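## Task

On the patch panel beneath the switch with red port covers (ports counted 1 to 24 from the left), remove the lead plugged into port 16 and hang its cord in the nearest cable-manager ring to the left of that port; the plug itself may dangle. Do not unplug or draw out any other plug, since even easing one outward can fail the task. At the end, every other plug must still sit latched with its latch lever up, each lead must stay in the manager rings it passes through, and no lead may be sharply kinked or wrapped around another.

## Robot and tools

Robot: two 6-joint arms with parallel grippers, left_arm and right_arm. left_arm is the robot's own left and sits on the +y side; names do not match image sides. Base roots: left_arm at (+0.027, +0.262, +1.331) m, right_arm at (+0.027, -0.262, +1.331) m. Scene frame: origin on the floor under the centre of the robot's foot, +x forward, +z up. The gripper's fingers point along its own +z and spread along its y; end_effector_position is the point between the pads, roughly 1 cm short of the fingertips. Reported hand poses may be off by a few cm, more at long reach, and furniture may not be square to the robot.

Row layout (shared by execute_actions and move): 14 numbers, each in [-1, 1], always for both arms. First left_arm: waist, shoulder, elbow, wrist pitch, wrist yaw, wrist roll, opening; then right_arm in the same order. The six joint numbers are scaled offsets, not poses: 1.0 equals 1.264 rad (waist), 1.32 (shoulder), 1.276 (elbow), 1.83 (wrist pitch), 6.358 (wrist yaw), 7.625 (wrist roll). They are measured from the Joint targets shown in the latest result, not from the previous row, so repeating an offset moves further. Opening is absolute: +1 fully open, -1 closed. To keep an arm still send 0 for its joints, and resend its current opening (0 is itself a command). Stated joint ranges (rad): waist -2.880..2.880, shoulder 0.000..3.142, elbow 0.000..3.019, wrist pitch -1.693..1.571, wrist yaw -1.571..1.571, wrist roll -2.094..2.094. Asking a joint more than 0.084 rad beyond its range gets the action refused for both arms; real ends can differ by up to 0.084 rad.

execute_actions: actions is a list of actions; each action is a table of up to 15 rows, one row per 1/30 s step; a short table repeats its last row to fill 15 steps (0.5 s). An empty list just reports state and images. cameras picks images: omitted, null or ["all"] gives all; [] gives none; names are cam_head_left, cam_head_right, cam_left_wrist, cam_right_wrist (each 672x504).

move: target is one row or a list of up to 15 rows; every row's offsets count from the same starting Joint targets. All joints travel together so the hand arcs. speed (rad/s, 0.01 to 2, default 0.5) caps the joint with the longest travel; may be one value per target. blend (rad) rounds corners in a list. opening_speed (per second on the -1..+1 scale, at least 0.2) ramps the fingers; use a low value to close gently. Finger changes in later rows are applied only after the arms come to rest there. blocking=false returns after about 0.5 s while the move continues. Paths do not avoid obstacles or the other arm; faster moves hit harder and targets set past a contact push harder. The result adds a move: line: done, off_target (rest with a joint over 0.035 rad off), moving, held or fault, plus limits=held and the worst joint error per arm.

wait: seconds 0 to 10; holds the last commands and lets a running move continue. stop: brakes a running move. zoom_image: camera plus region [x0, y0, x1, y1] in pixels from the top-left, at most 504x504, on that camera's latest image. read_manual: licence texts only. finished_scene: scene (1 or 2); irreversible, moves to the next scene.

Result lines: Joint positions (rad per joint, then pad gap in m, 0.094 when open) and Joint velocities ("within noise" when still); Joint targets, the base for your next offsets; Tool commands; grip_measured on the opening scale (may read a bit wide when empty, narrower when squeezing); end_effector_position and end_effector_quat_wxyz; joint torques (positive toward larger angles, includes arm weight, joints 3 and 4 flip sign past ±28 N m). "joint sent to its limit" means a joint was clipped at its end; "joint command not followed" means the clearance check altered targets. MOTOR HOT warns near 85 °C; at 100 °C an OVER-TEMPERATURE FAULT drops the arm for 30 to 60 s or more.

Motion limits: each step a joint target stays within a fixed lead of its measured angle, and targets that would shift the hand over 110 mm are scaled back, so big motions need several actions. If an arm is pressing on something or got dragged, command its targets back past its measured positions.

Avoid: tugging or loosening any plug except the target one; knocking objects off the work area; collisions or squeezing between the two arms (can end the scene); fast impacts and hard pushes; releasing things while they move; long stretched-out holding that heats motors. Time counts, so move purposefully and smoothly.

Each tool is called in YAML: its name, and indented under it one key for each argument.

## Session

execute_actions:
  actions: []

Scene clock: 0.00 s.
left_arm: end_effector_position=(+0.5611, -0.2355, +1.2432) grip_measured=+1.000 end_effector_quat_wxyz=(+0.358, +0.082, +0.917, -0.156) | right_arm: end_effector_position=(+0.5097, -0.4889, +1.1045) grip_measured=+1.000 end_effector_quat_wxyz=(+0.045, +0.581, +0.784, -0.213)
Joint positions: left_arm=[0.131 2.23 1.363 0.141 -0.356 -0.396 0.094] | right_arm=[-1.247 2.182 1.283 -0.544 0.498 0.982 0.094]
Joint velocities: within noise
Joint torques (N m): no reading
Motor temperatures (°C): left_arm=[31 28 27 30 28 28 28] | right_arm=[28 31 26 25 27 26 30]
Heat: left arm: hottest waist 31 °C; right arm: hottest shoulder 31 °C.
Joint targets: left_arm=[0.133 2.238 1.378 0.144 -0.356 -0.396] | right_arm=[-1.247 2.171 1.298 -0.544 0.498 0.982]
Tool commands: left_gripper/opening=+1.0 right_gripper/opening=+1.0

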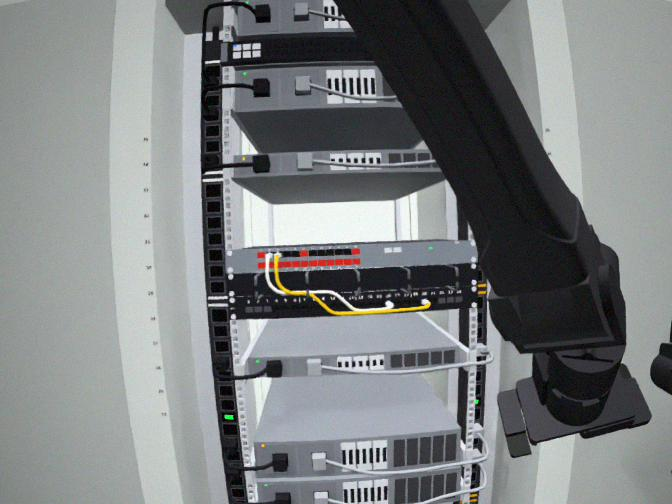

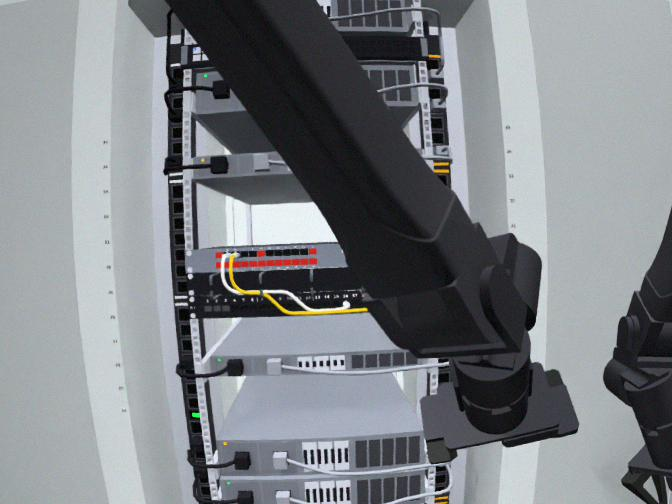

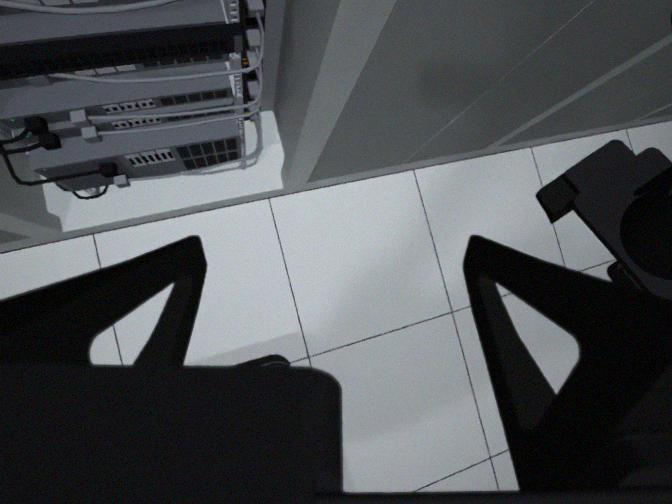

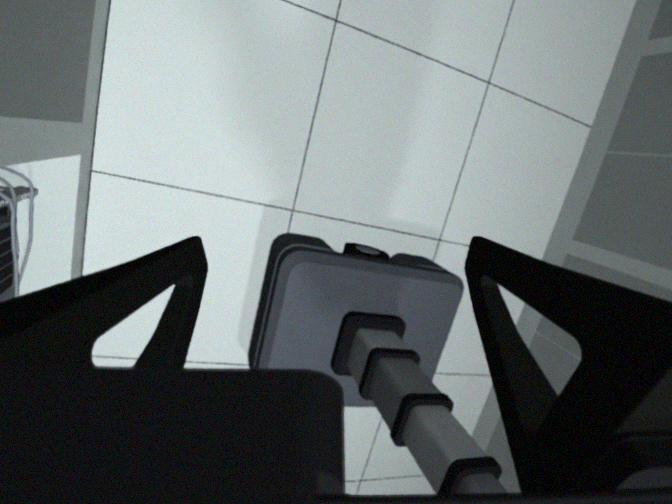

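zoom_image:
  camera: "cam_head_left"
  region: [220, 230, 500, 370]

zoom_image:
  camera: "cam_head_left"
  region: [230, 235, 370, 325]

zoom_image:
  camera: "cam_head_left"
  region: [350, 235, 490, 325]

Scaled by 1.800 from the camera's 672x504 image, which has a finer 960x720 frame.

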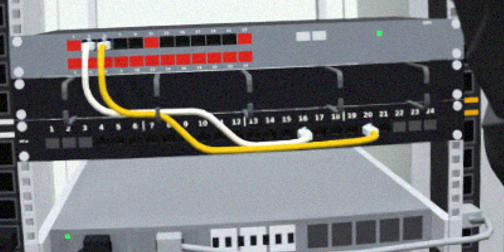

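Scaled by 3.600 from the camera's 672x504 image, which has a finer 960x720 frame.

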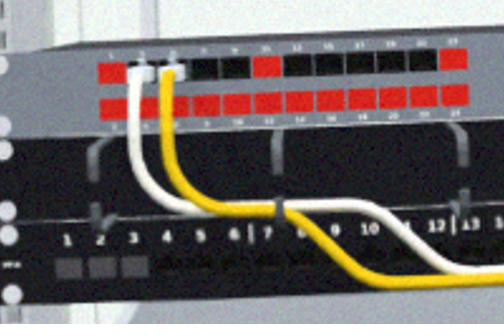

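Scaled by 3.600 from the camera's 672x504 image, which has a finer 960x720 frame.

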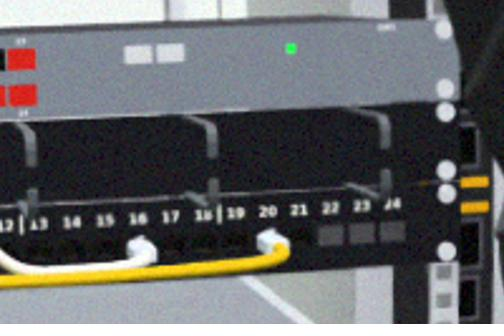

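move:
  target:
    - [0,-0.559,-0.375,0.085,0,0,1,0,-0.107,-0.448,0.6,0,0,1]
    - [0.528,-0.559,-0.375,0.085,0.056,0.052,1,0,-0.107,-0.448,0.9,0,-0.156,1]
  speed: 0.8
  blend: 0.1

Scene clock: 9.87 s.
left_arm: end_effector_position=(+0.6624, +0.1939, +1.4645) grip_measured=+1.000 end_effector_quat_wxyz=(+0.523, +0.018, +0.847, -0.093) | right_arm: end_effector_position=(+0.5381, -0.5062, +1.2298) grip_measured=+1.000 end_effector_quat_wxyz=(+0.458, +0.198, +0.811, -0.306)
Joint positions: left_arm=[0.798 1.501 0.907 0.28 -0.003 -0.006 0.094] | right_arm=[-1.247 2.057 0.73 1.083 0.498 -0.192 0.094]
Joint velocities: within noise
Joint torques (N m): left_arm=[-1.9 -10.99 6.08 2.88 0.34 -0.02] | right_arm=[1.67 -16.09 1.77 2.54 0.11 -0.13]
Motor temperatures (°C): left_arm=[31 28 28 30 29 28 28] | right_arm=[28 32 27 25 27 26 30]
Heat: left arm: hottest waist 31 °C; right arm: hottest shoulder 32 °C.
Joint targets: left_arm=[0.800 1.500 0.900 0.299 0.000 0.001] | right_arm=[-1.247 2.030 0.726 1.103 0.498 -0.207]
move: done

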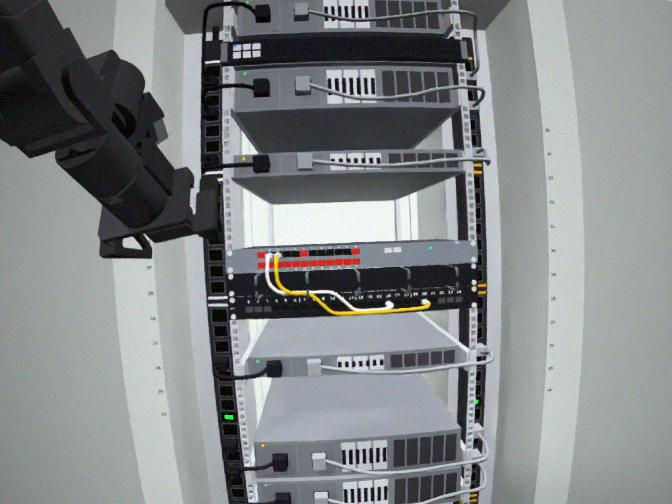

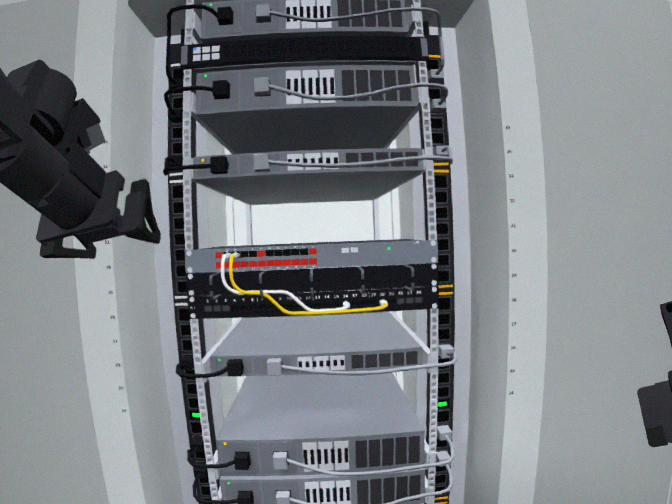

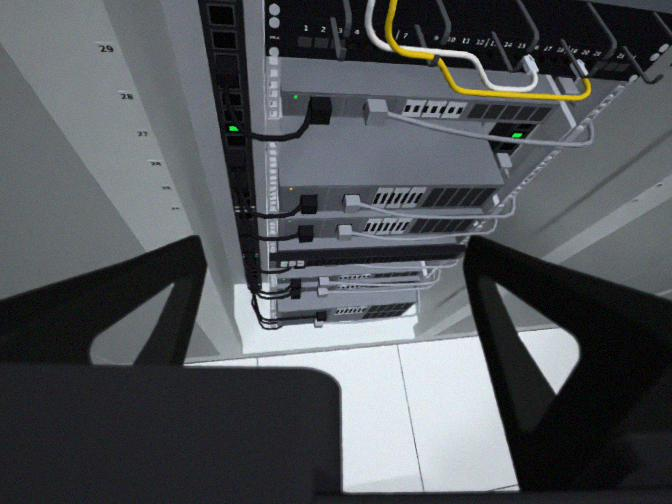

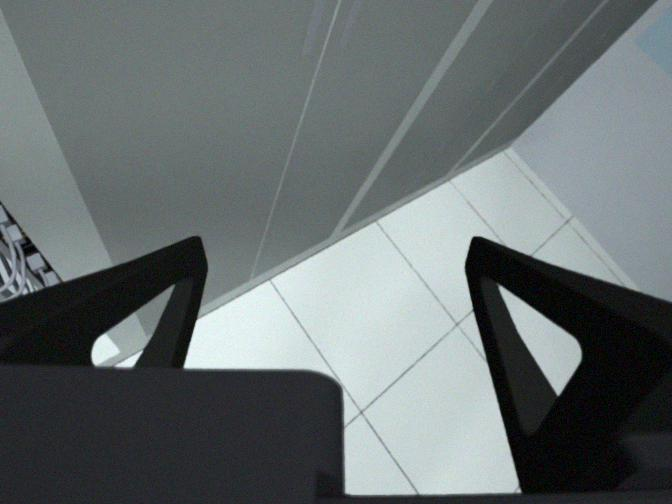

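zoom_image:
  camera: "cam_left_wrist"
  region: [260, 0, 672, 200]

zoom_image:
  camera: "cam_head_left"
  region: [220, 230, 500, 330]

Scaled by 1.223 from the camera's 672x504 image, which has a finer 960x720 frame.

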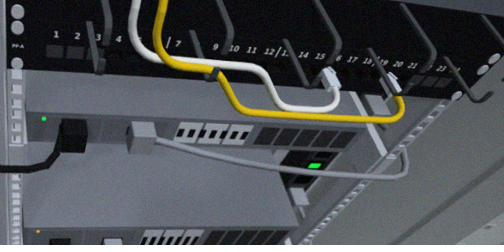

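Scaled by 1.800 from the camera's 672x504 image, which has a finer 960x720 frame.

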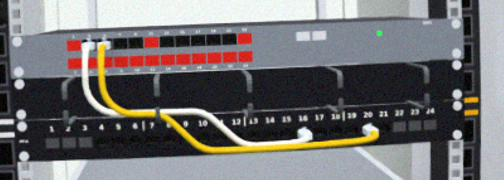

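move:
  target: [0,0,0,0,0,0,1,0.671,0,0,0.209,0.005,0,1]
  speed: 0.6

zoom_image:
  camera: "cam_right_wrist"
  region: [180, 0, 672, 240]

Scene clock: 12.30 s.
left_arm: end_effector_position=(+0.6624, +0.1939, +1.4645) grip_measured=+1.000 end_effector_quat_wxyz=(+0.523, +0.018, +0.847, -0.093) | right_arm: end_effector_position=(+0.5720, -0.0498, +1.3642) grip_measured=+1.000 end_effector_quat_wxyz=(+0.694, -0.004, +0.720, -0.001)
Joint positions: left_arm=[0.798 1.501 0.907 0.28 -0.003 -0.006 0.094] | right_arm=[-0.402 2.057 0.73 1.466 0.528 -0.194 0.094]
Joint velocities: within noise
Joint torques (N m): left_arm=[-1.55 -10.46 6.2 2.82 0.32 -0.02] | right_arm=[3.96 -15.79 2.71 2.51 -0.03 -0.17]
Motor temperatures (°C): left_arm=[31 28 28 30 29 28 28] | right_arm=[28 33 27 26 27 26 30]
Heat: left arm: hottest waist 31 °C; right arm: hottest shoulder 33 °C.
Joint targets: left_arm=[0.800 1.500 0.900 0.299 0.000 0.001] | right_arm=[-0.398 2.030 0.726 1.486 0.530 -0.207]
move: done

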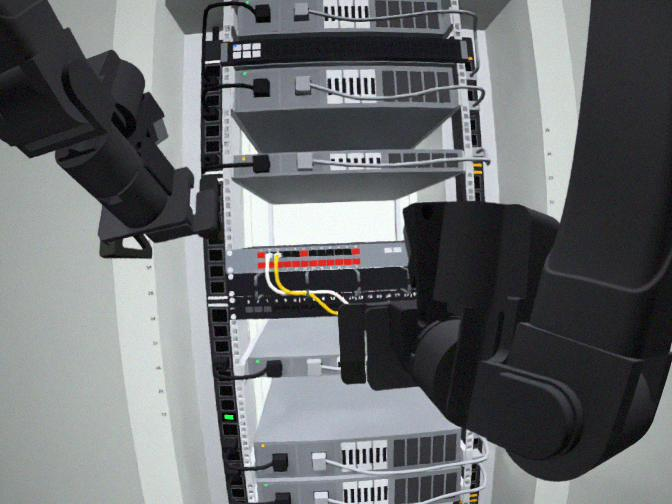

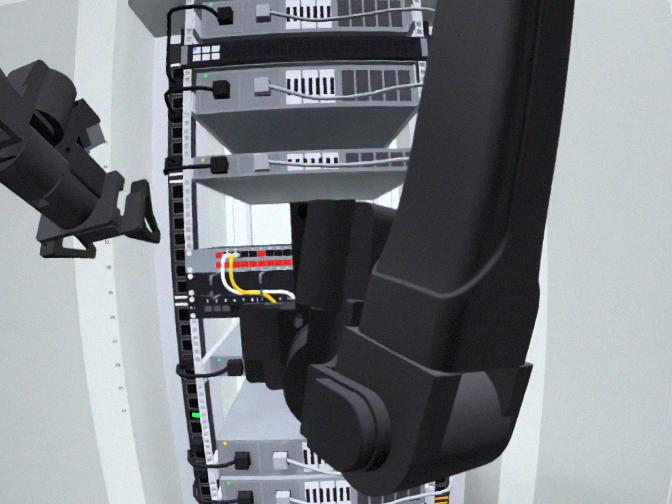

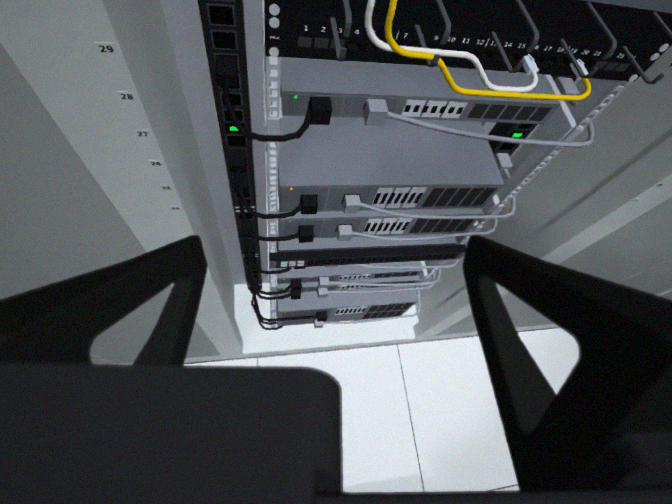

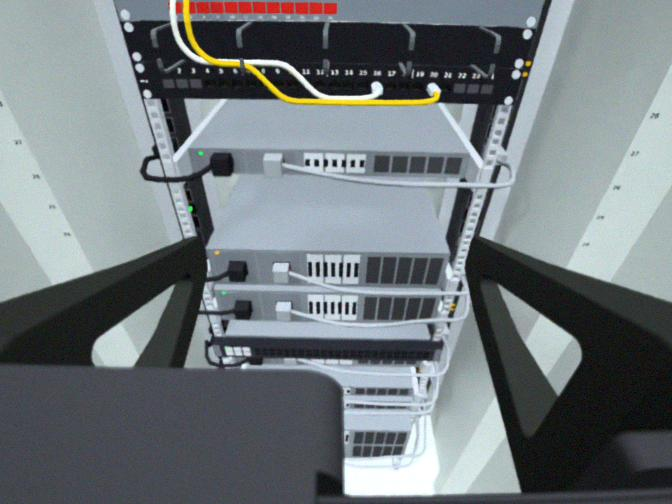

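Scaled by 1.024 from the camera's 672x504 image, which has a finer 960x720 frame.

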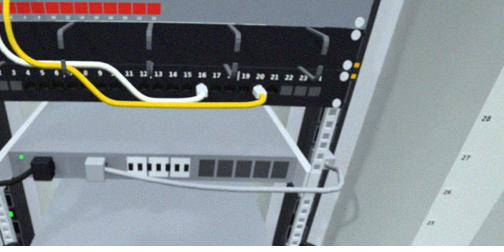

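move:
  target: [0,0,0,0,0,0,1,-0.205,0.096,0.4365,-0.222,-0.0404,0.006,1]
  speed: 0.5

zoom_image:
  camera: "cam_right_wrist"
  region: [180, 0, 500, 240]

Scene clock: 15.77 s.
left_arm: end_effector_position=(+0.6624, +0.1939, +1.4645) grip_measured=+1.000 end_effector_quat_wxyz=(+0.523, +0.018, +0.847, -0.093) | right_arm: end_effector_position=(+0.7816, -0.1004, +1.3854) grip_measured=+1.000 end_effector_quat_wxyz=(+0.713, -0.004, +0.702, -0.003)
Joint positions: left_arm=[0.798 1.501 0.907 0.28 -0.003 -0.006 0.094] | right_arm=[-0.65 2.147 1.242 1.084 0.276 -0.176 0.094]
Joint velocities: within noise
Joint torques (N m): left_arm=[-1.96 -10.7 6.05 2.77 0.37 -0.07] | right_arm=[3.66 -17.79 9.98 1.44 -0.21 0.15]
Motor temperatures (°C): left_arm=[31 29 29 30 29 28 28] | right_arm=[28 33 27 26 27 26 30]
Heat: left arm: hottest waist 31 °C; right arm: hottest shoulder 33 °C.
Joint targets: left_arm=[0.800 1.500 0.900 0.299 0.000 0.001] | right_arm=[-0.657 2.157 1.283 1.079 0.273 -0.162]
move: off_target (right_arm); right_arm: the elbow is farthest, 0.041 rad from its target

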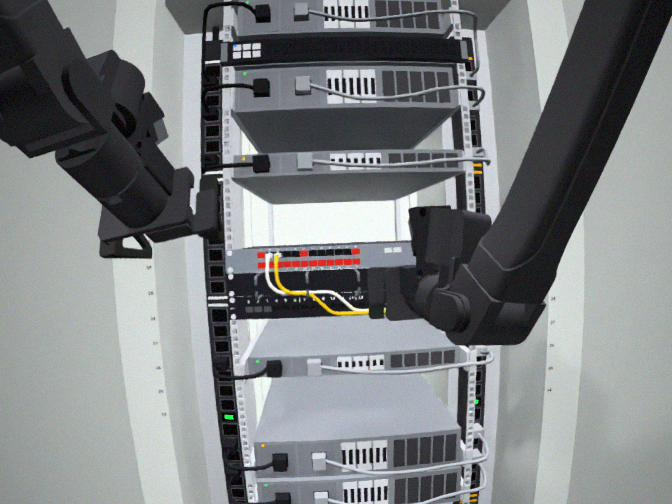

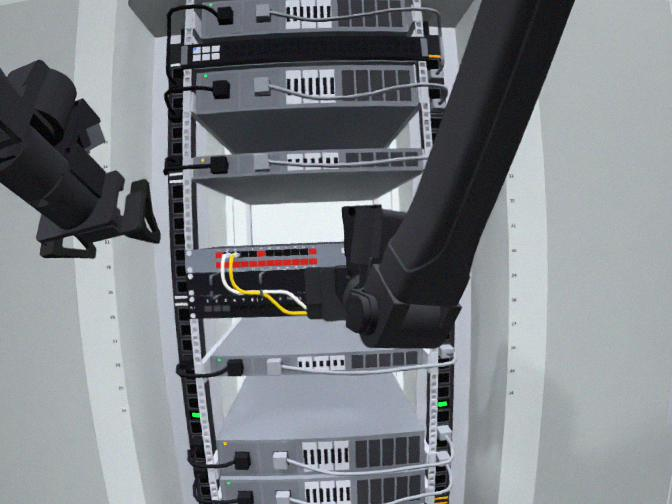

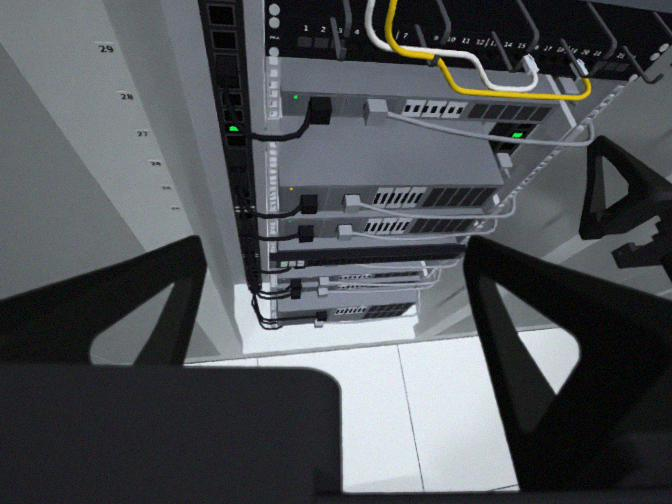

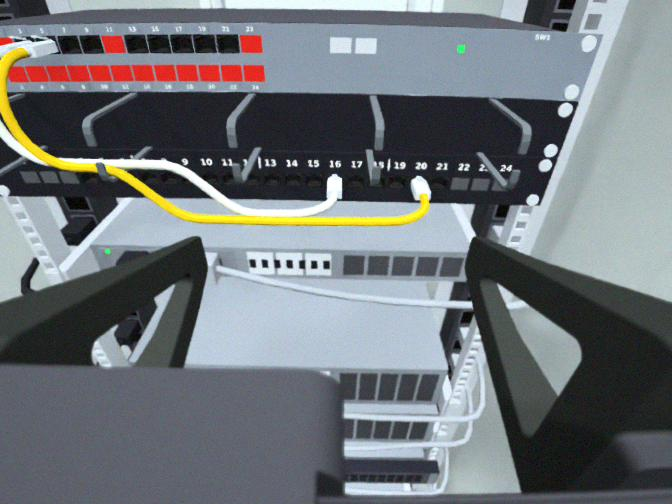

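Scaled by 1.575 from the camera's 672x504 image, which has a finer 960x720 frame.

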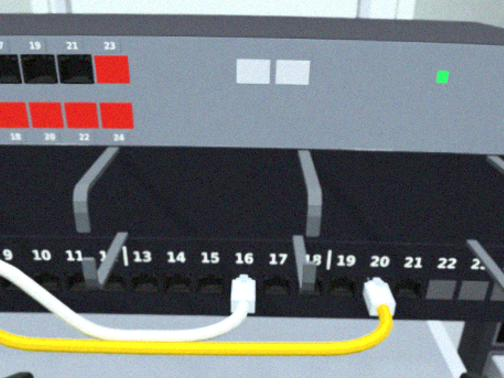

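zoom_image:
  camera: "cam_right_wrist"
  region: [220, 140, 460, 240]

zoom_image:
  camera: "cam_right_wrist"
  region: [0, 80, 260, 240]

Scaled by 2.100 from the camera's 672x504 image, which has a finer 960x720 frame.

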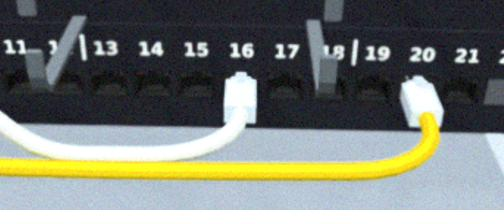

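Scaled by 1.938 from the camera's 672x504 image, which has a finer 960x720 frame.

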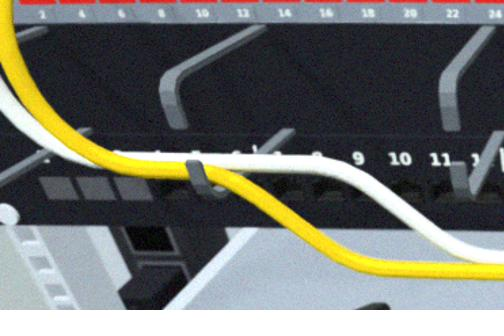

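move:
  target: [0,0,0,0,0,0,1,-0.012,0.108,0.075,0.0175,-0.0022,0.2066,1]
  speed: 0.8

zoom_image:
  camera: "cam_right_wrist"
  region: [180, 0, 500, 320]

Scene clock: 27.90 s.
left_arm: end_effector_position=(+0.6624, +0.1939, +1.4645) grip_measured=+1.000 end_effector_quat_wxyz=(+0.523, +0.018, +0.847, -0.093) | right_arm: end_effector_position=(+0.7955, -0.0877, +1.3223) grip_measured=+1.000 end_effector_quat_wxyz=(+0.494, +0.497, +0.514, +0.494)
Joint positions: left_arm=[0.798 1.501 0.907 0.28 -0.003 -0.006 0.094] | right_arm=[-0.654 2.29 1.337 1.092 0.262 1.399 0.094]
Joint velocities: within noise
Joint torques (N m): left_arm=[-1.67 -11.05 6 2.82 0.36 -0.05] | right_arm=[2.9 -18.37 9.72 2.54 -0.19 0.02]
Motor temperatures (°C): left_arm=[31 29 29 30 29 28 28] | right_arm=[28 33 29 26 27 26 30]
Heat: left arm: hottest waist 31 °C; right arm: hottest shoulder 33 °C.
Joint targets: left_arm=[0.800 1.500 0.900 0.299 0.000 0.001] | right_arm=[-0.673 2.299 1.378 1.112 0.259 1.414]
move: off_target (right_arm); right_arm: the elbow is farthest, 0.042 rad from its target

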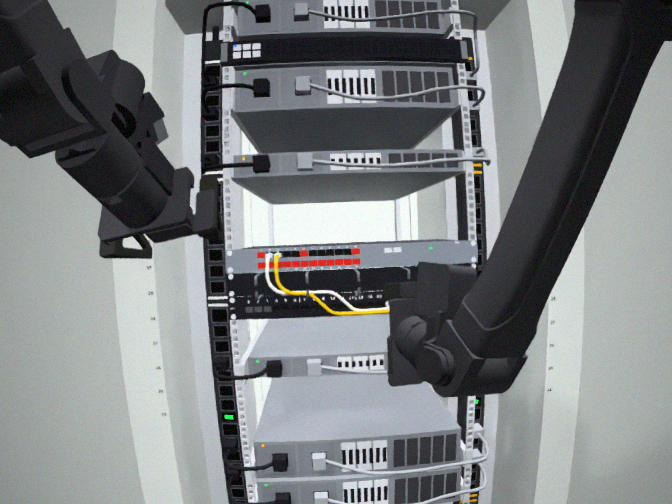

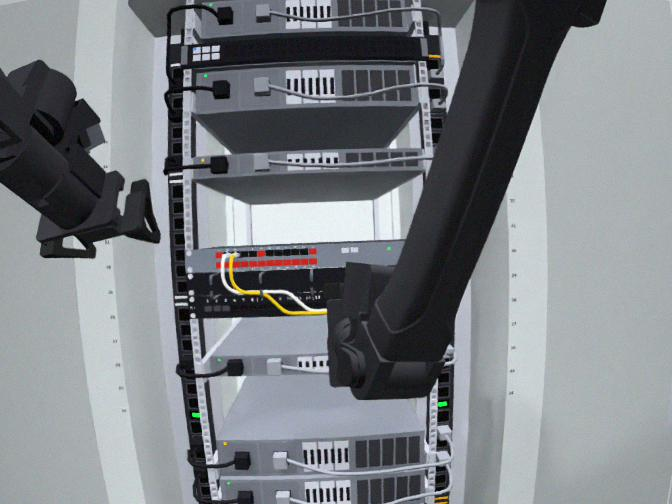

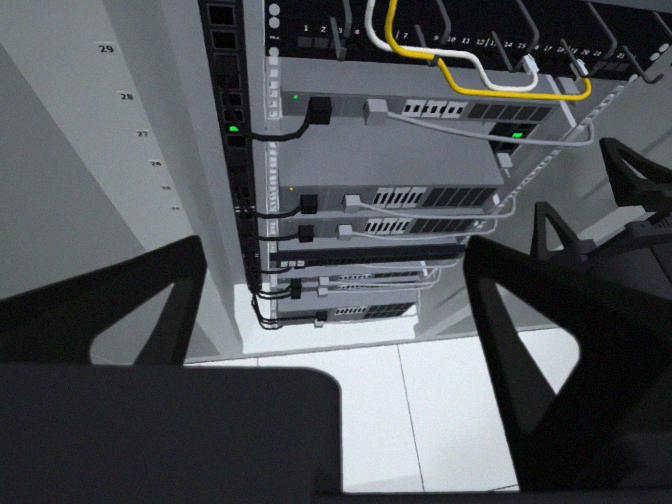

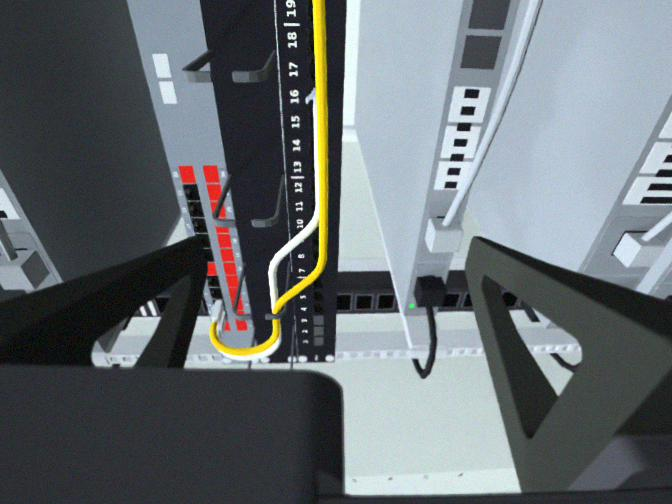

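Scaled by 1.575 from the camera's 672x504 image, which has a finer 960x720 frame.

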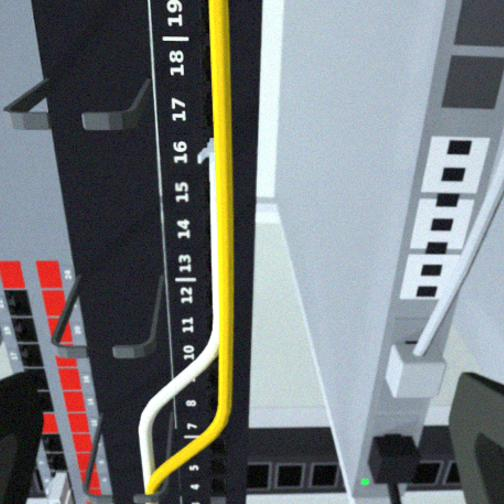

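zoom_image:
  camera: "cam_right_wrist"
  region: [270, 50, 370, 150]

Scaled by 5.040 from the camera's 672x504 image, which has a finer 960x720 frame.

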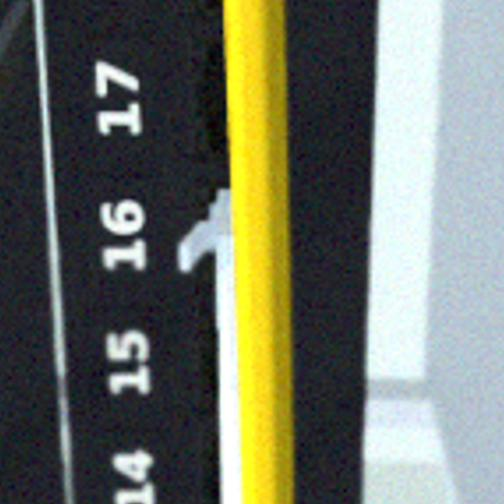

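move:
  target: [0,0,0,0,0,0,1,-0.031,0.0758,0.232,-0.095,-0.0038,0.0024,-0.277]
  speed: 0.25

zoom_image:
  camera: "cam_right_wrist"
  region: [220, 80, 460, 280]

Scene clock: 38.90 s.
left_arm: end_effector_position=(+0.6624, +0.1939, +1.4645) grip_measured=+1.000 end_effector_quat_wxyz=(+0.523, +0.018, +0.847, -0.093) | right_arm: end_effector_position=(+0.8784, -0.0987, +1.3355) grip_measured=-0.275 end_effector_quat_wxyz=(+0.504, +0.498, +0.493, +0.504)
Joint positions: left_arm=[0.798 1.501 0.907 0.28 -0.003 -0.006 0.094] | right_arm=[-0.695 2.387 1.625 0.943 0.238 1.418 0.034]
Joint velocities: within noise
Joint torques (N m): left_arm=[-2.49 -10.52 6.27 2.78 0.37 -0.01] | right_arm=[3.37 -20.78 11.79 1.42 -0.19 0.04]
Motor temperatures (°C): left_arm=[31 30 30 30 29 28 28] | right_arm=[28 34 30 26 27 26 30]
Heat: left arm: hottest waist 31 °C; right arm: hottest shoulder 34 °C.
Joint targets: left_arm=[0.800 1.500 0.900 0.299 0.000 0.001] | right_arm=[-0.712 2.400 1.674 0.938 0.235 1.432]
move: off_target (right_arm); right_arm: the elbow is farthest, 0.050 rad from its target

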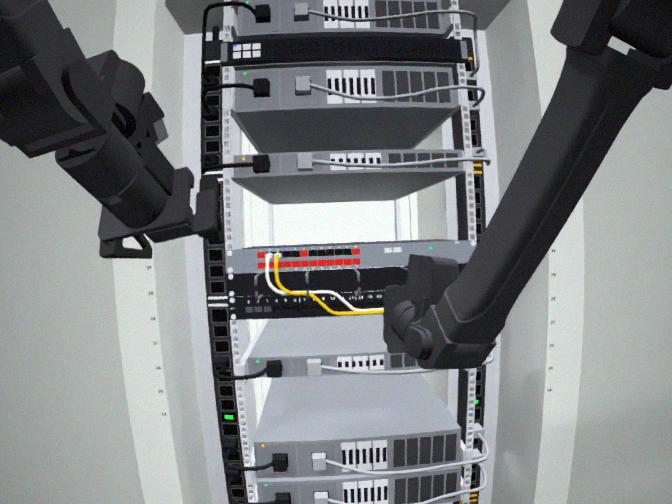

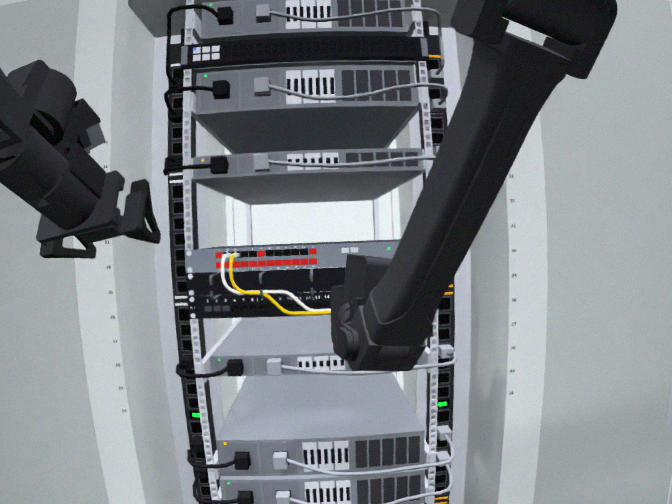

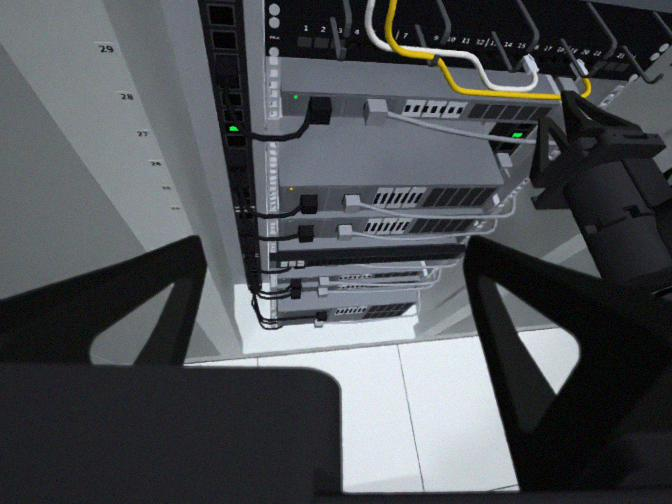

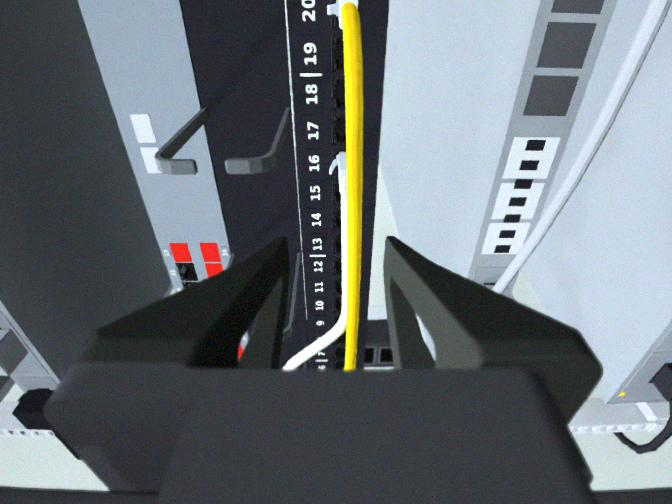

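Scaled by 2.100 from the camera's 672x504 image, which has a finer 960x720 frame.

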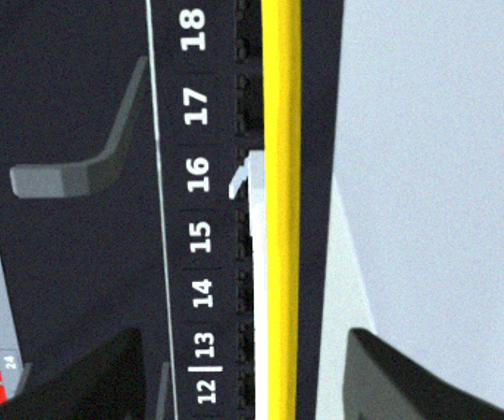

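move:
  target: [0,0,0,0,0,0,1,-0.0087,0.0636,0.158,-0.078,-0.002,0,-0.447]
  speed: 0.15

zoom_image:
  camera: "cam_right_wrist"
  region: [220, 100, 460, 300]

Scene clock: 42.10 s.
left_arm: end_effector_position=(+0.6624, +0.1939, +1.4645) grip_measured=+1.000 end_effector_quat_wxyz=(+0.523, +0.018, +0.847, -0.093) | right_arm: end_effector_position=(+0.9232, -0.0928, +1.3264) grip_measured=-0.445 end_effector_quat_wxyz=(+0.497, +0.502, +0.504, +0.497)
Joint positions: left_arm=[0.798 1.501 0.907 0.28 -0.003 -0.006 0.094] | right_arm=[-0.704 2.472 1.821 0.8 0.225 1.418 0.026]
Joint velocities: within noise
Joint torques (N m): left_arm=[-1.9 -11.11 6.09 2.61 0.36 -0.02] | right_arm=[3.08 -21.95 13.07 1.5 -0.18 0.03]
Motor temperatures (°C): left_arm=[31 30 30 30 29 28 28] | right_arm=[28 35 31 26 27 26 30]
Heat: left arm: hottest waist 31 °C; right arm: hottest shoulder 35 °C.
Joint targets: left_arm=[0.800 1.500 0.900 0.299 0.000 0.001] | right_arm=[-0.723 2.483 1.876 0.795 0.222 1.432]
move: off_target (right_arm); right_arm: the elbow is farthest, 0.055 rad from its target

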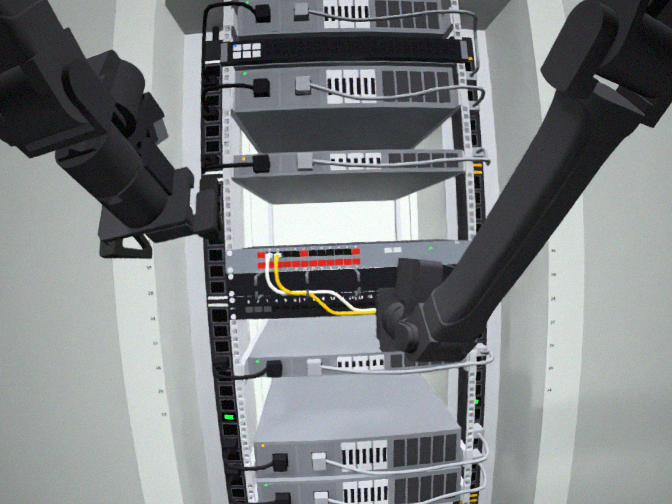

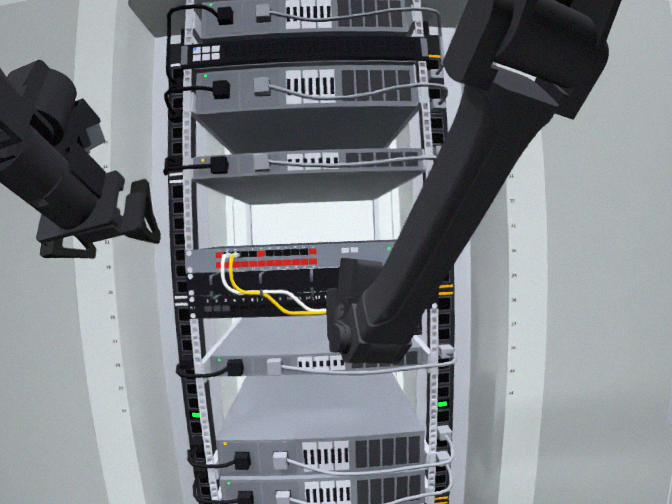

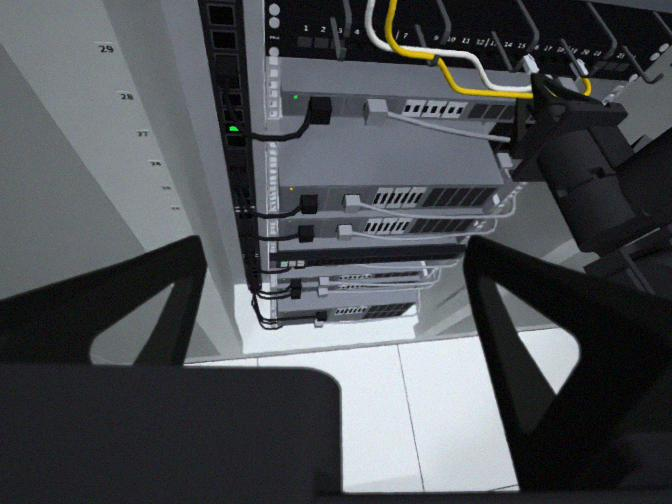

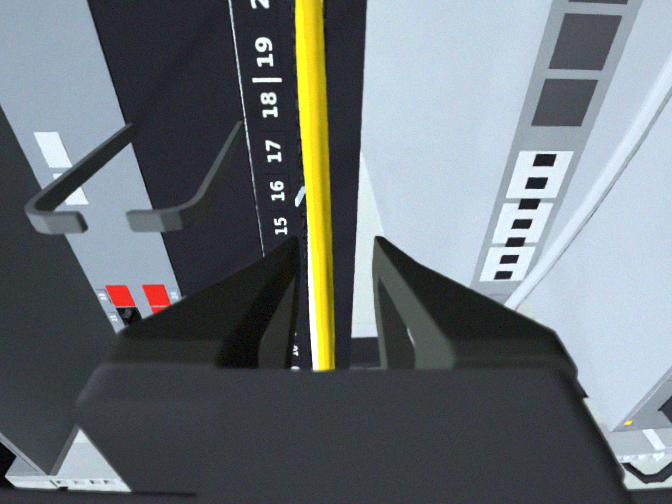

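Scaled by 2.100 from the camera's 672x504 image, which has a finer 960x720 frame.

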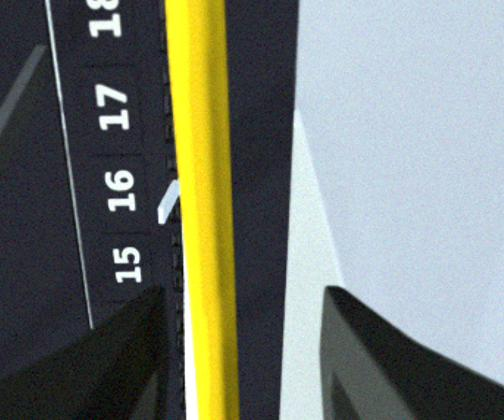

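move:
  target: [0,0,0,0,0,0,1,-0.0051,0.0326,0.0854,-0.030,-0.0009,0,-0.447]
  speed: 0.15
  cameras: ["cam_right_wrist","cam_left_wrist"]

zoom_image:
  camera: "cam_right_wrist"
  region: [220, 100, 460, 300]

Scene clock: 46.83 s.
left_arm: end_effector_position=(+0.6624, +0.1939, +1.4645) grip_measured=+1.000 end_effector_quat_wxyz=(+0.523, +0.018, +0.847, -0.093) | right_arm: end_effector_position=(+0.9458, -0.0934, +1.3301) grip_measured=-0.445 end_effector_quat_wxyz=(+0.499, +0.500, +0.502, +0.499)
Joint positions: left_arm=[0.798 1.501 0.907 0.28 -0.003 -0.006 0.094] | right_arm=[-0.711 2.514 1.927 0.745 0.219 1.418 0.026]
Joint velocities: within noise
Joint torques (N m): left_arm=[-1.49 -11.11 6.08 2.65 0.33 -0.01] | right_arm=[3.49 -22.59 13.65 1.4 -0.18 0.03]
Motor temperatures (°C): left_arm=[31 30 30 30 29 28 28] | right_arm=[28 36 31 26 27 26 29]
Heat: left arm: hottest waist 31 °C; right arm: hottest shoulder 36 °C.
Joint targets: left_arm=[0.800 1.500 0.900 0.299 0.000 0.000] | right_arm=[-0.729 2.526 1.985 0.740 0.216 1.432]
move: off_target (right_arm); right_arm: the elbow is farthest, 0.058 rad from its target
Images, in order (width x height): cam_left_wrist 672x504, cam_right_wrist 672x504.

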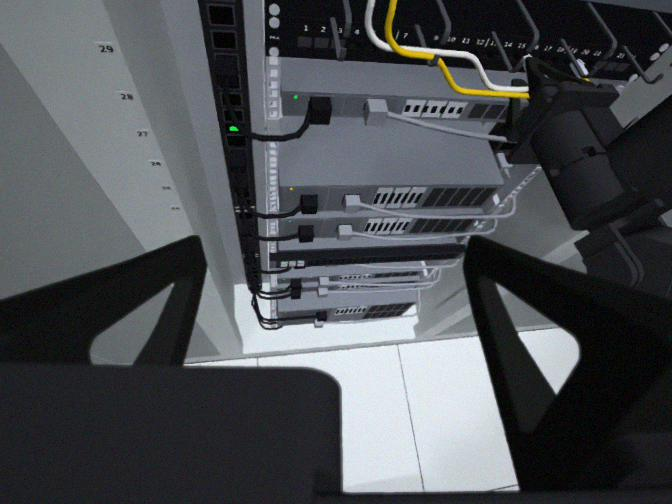

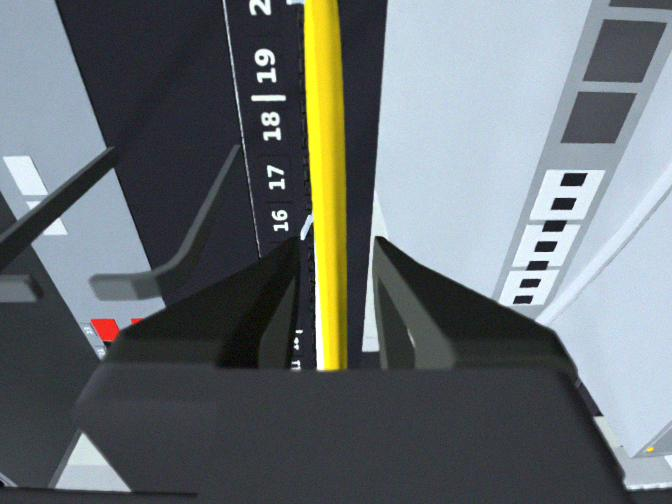

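Scaled by 2.100 from the camera's 672x504 image, which has a finer 960x720 frame.

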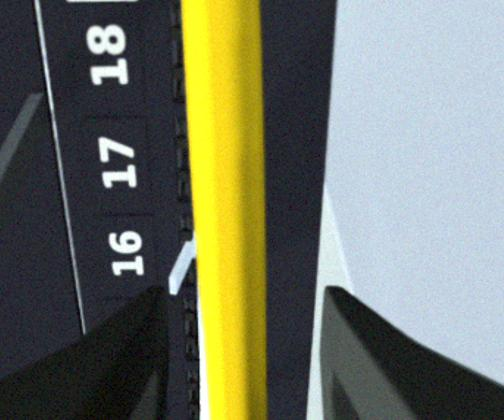

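move:
  target: [0,0,0,0,0,0,1,0.0222,0.0159,0.0321,0.0049,0.0263,-0.0013,-0.362]
  speed: 0.1
  cameras: ["cam_right_wrist"]

zoom_image:
  camera: "cam_right_wrist"
  region: [220, 100, 460, 300]

Scene clock: 51.07 s.
left_arm: end_effector_position=(+0.6624, +0.1939, +1.4645) grip_measured=+1.000 end_effector_quat_wxyz=(+0.523, +0.018, +0.847, -0.093) | right_arm: end_effector_position=(+0.9474, -0.1039, +1.3272) grip_measured=-0.364 end_effector_quat_wxyz=(+0.529, +0.538, +0.466, +0.462)
Joint positions: left_arm=[0.798 1.501 0.907 0.28 -0.003 -0.005 0.094] | right_arm=[-0.695 2.537 1.964 0.745 0.374 1.418 0.03]
Joint velocities: within noise
Joint torques (N m): left_arm=[-1.61 -10.7 6.15 2.76 0.38 0.01] | right_arm=[4.72 -23 14.11 1.87 0.31 -0.08]
Motor temperatures (°C): left_arm=[31 30 30 30 29 28 28] | right_arm=[28 36 32 26 27 26 29]
Heat: left arm: hottest waist 31 °C; right arm: hottest shoulder 36 °C.
Joint targets: left_arm=[0.800 1.500 0.900 0.299 0.000 0.001] | right_arm=[-0.701 2.547 2.026 0.749 0.384 1.422]
move: off_target (right_arm); right_arm: the elbow is farthest, 0.062 rad from its target
Images, in order (width x height): cam_right_wrist 672x504.

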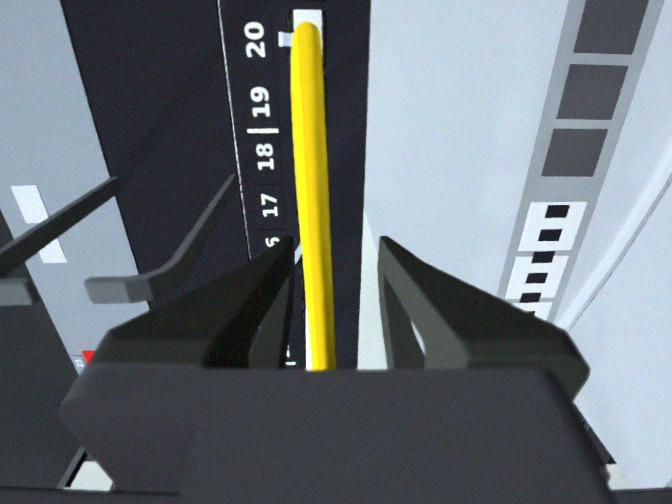

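Scaled by 2.100 from the camera's 672x504 image, which has a finer 960x720 frame.

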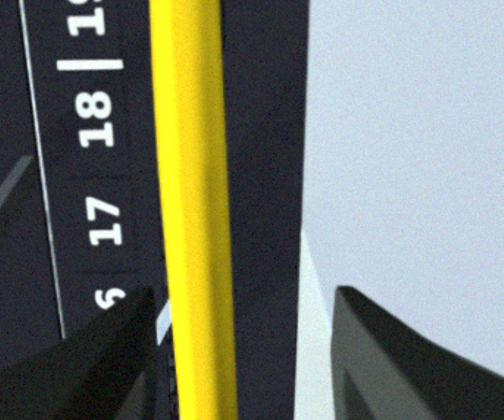

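move:
  target: [0,0,0,0,0,0,1,0.013,-0.0068,0.002,0.006,0.0008,0,-0.362]
  speed: 0.1
  cameras: ["cam_right_wrist"]

zoom_image:
  camera: "cam_right_wrist"
  region: [220, 100, 460, 300]

Scene clock: 52.37 s.
left_arm: end_effector_position=(+0.6624, +0.1939, +1.4645) grip_measured=+1.000 end_effector_quat_wxyz=(+0.523, +0.018, +0.847, -0.093) | right_arm: end_effector_position=(+0.9472, -0.1037, +1.3276) grip_measured=-0.364 end_effector_quat_wxyz=(+0.531, +0.539, +0.464, +0.460)
Joint positions: left_arm=[0.798 1.501 0.907 0.28 -0.003 -0.005 0.094] | right_arm=[-0.693 2.537 1.966 0.745 0.383 1.418 0.03]
Joint velocities: within noise
Joint torques (N m): left_arm=[-1.2 -10.52 6 2.55 0.39 0] | right_arm=[5.95 -23.65 14.17 2.3 0.16 -0.09]
Motor temperatures (°C): left_arm=[31 30 30 30 29 28 28] | right_arm=[28 37 33 26 27 26 29]
Heat: left arm: hottest waist 31 °C; right arm: hottest shoulder 37 °C.
Joint targets: left_arm=[0.800 1.500 0.900 0.299 0.000 0.001] | right_arm=[-0.685 2.539 2.029 0.760 0.389 1.422]
move: off_target (right_arm); right_arm: the elbow is farthest, 0.063 rad from its target
Images, in order (width x height): cam_right_wrist 672x504.

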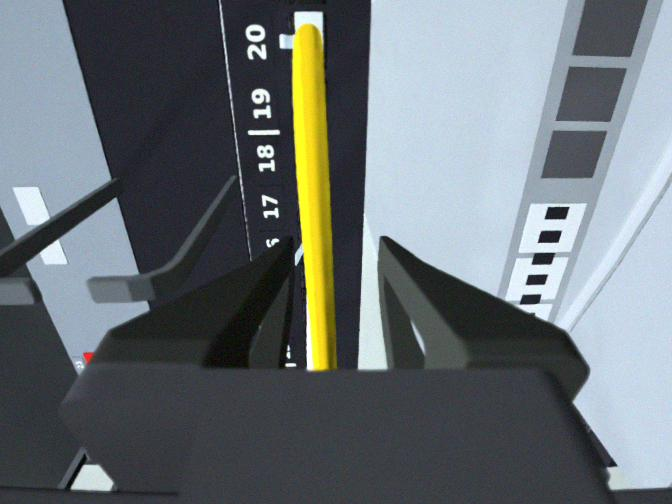

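Scaled by 2.100 from the camera's 672x504 image, which has a finer 960x720 frame.

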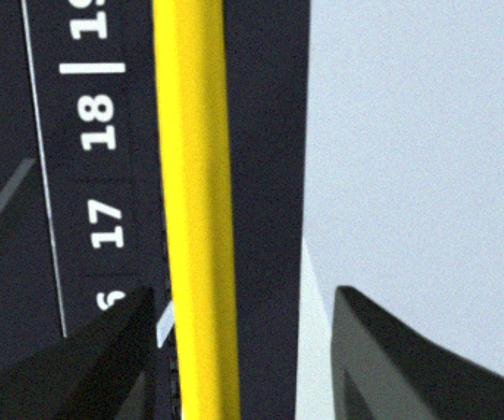

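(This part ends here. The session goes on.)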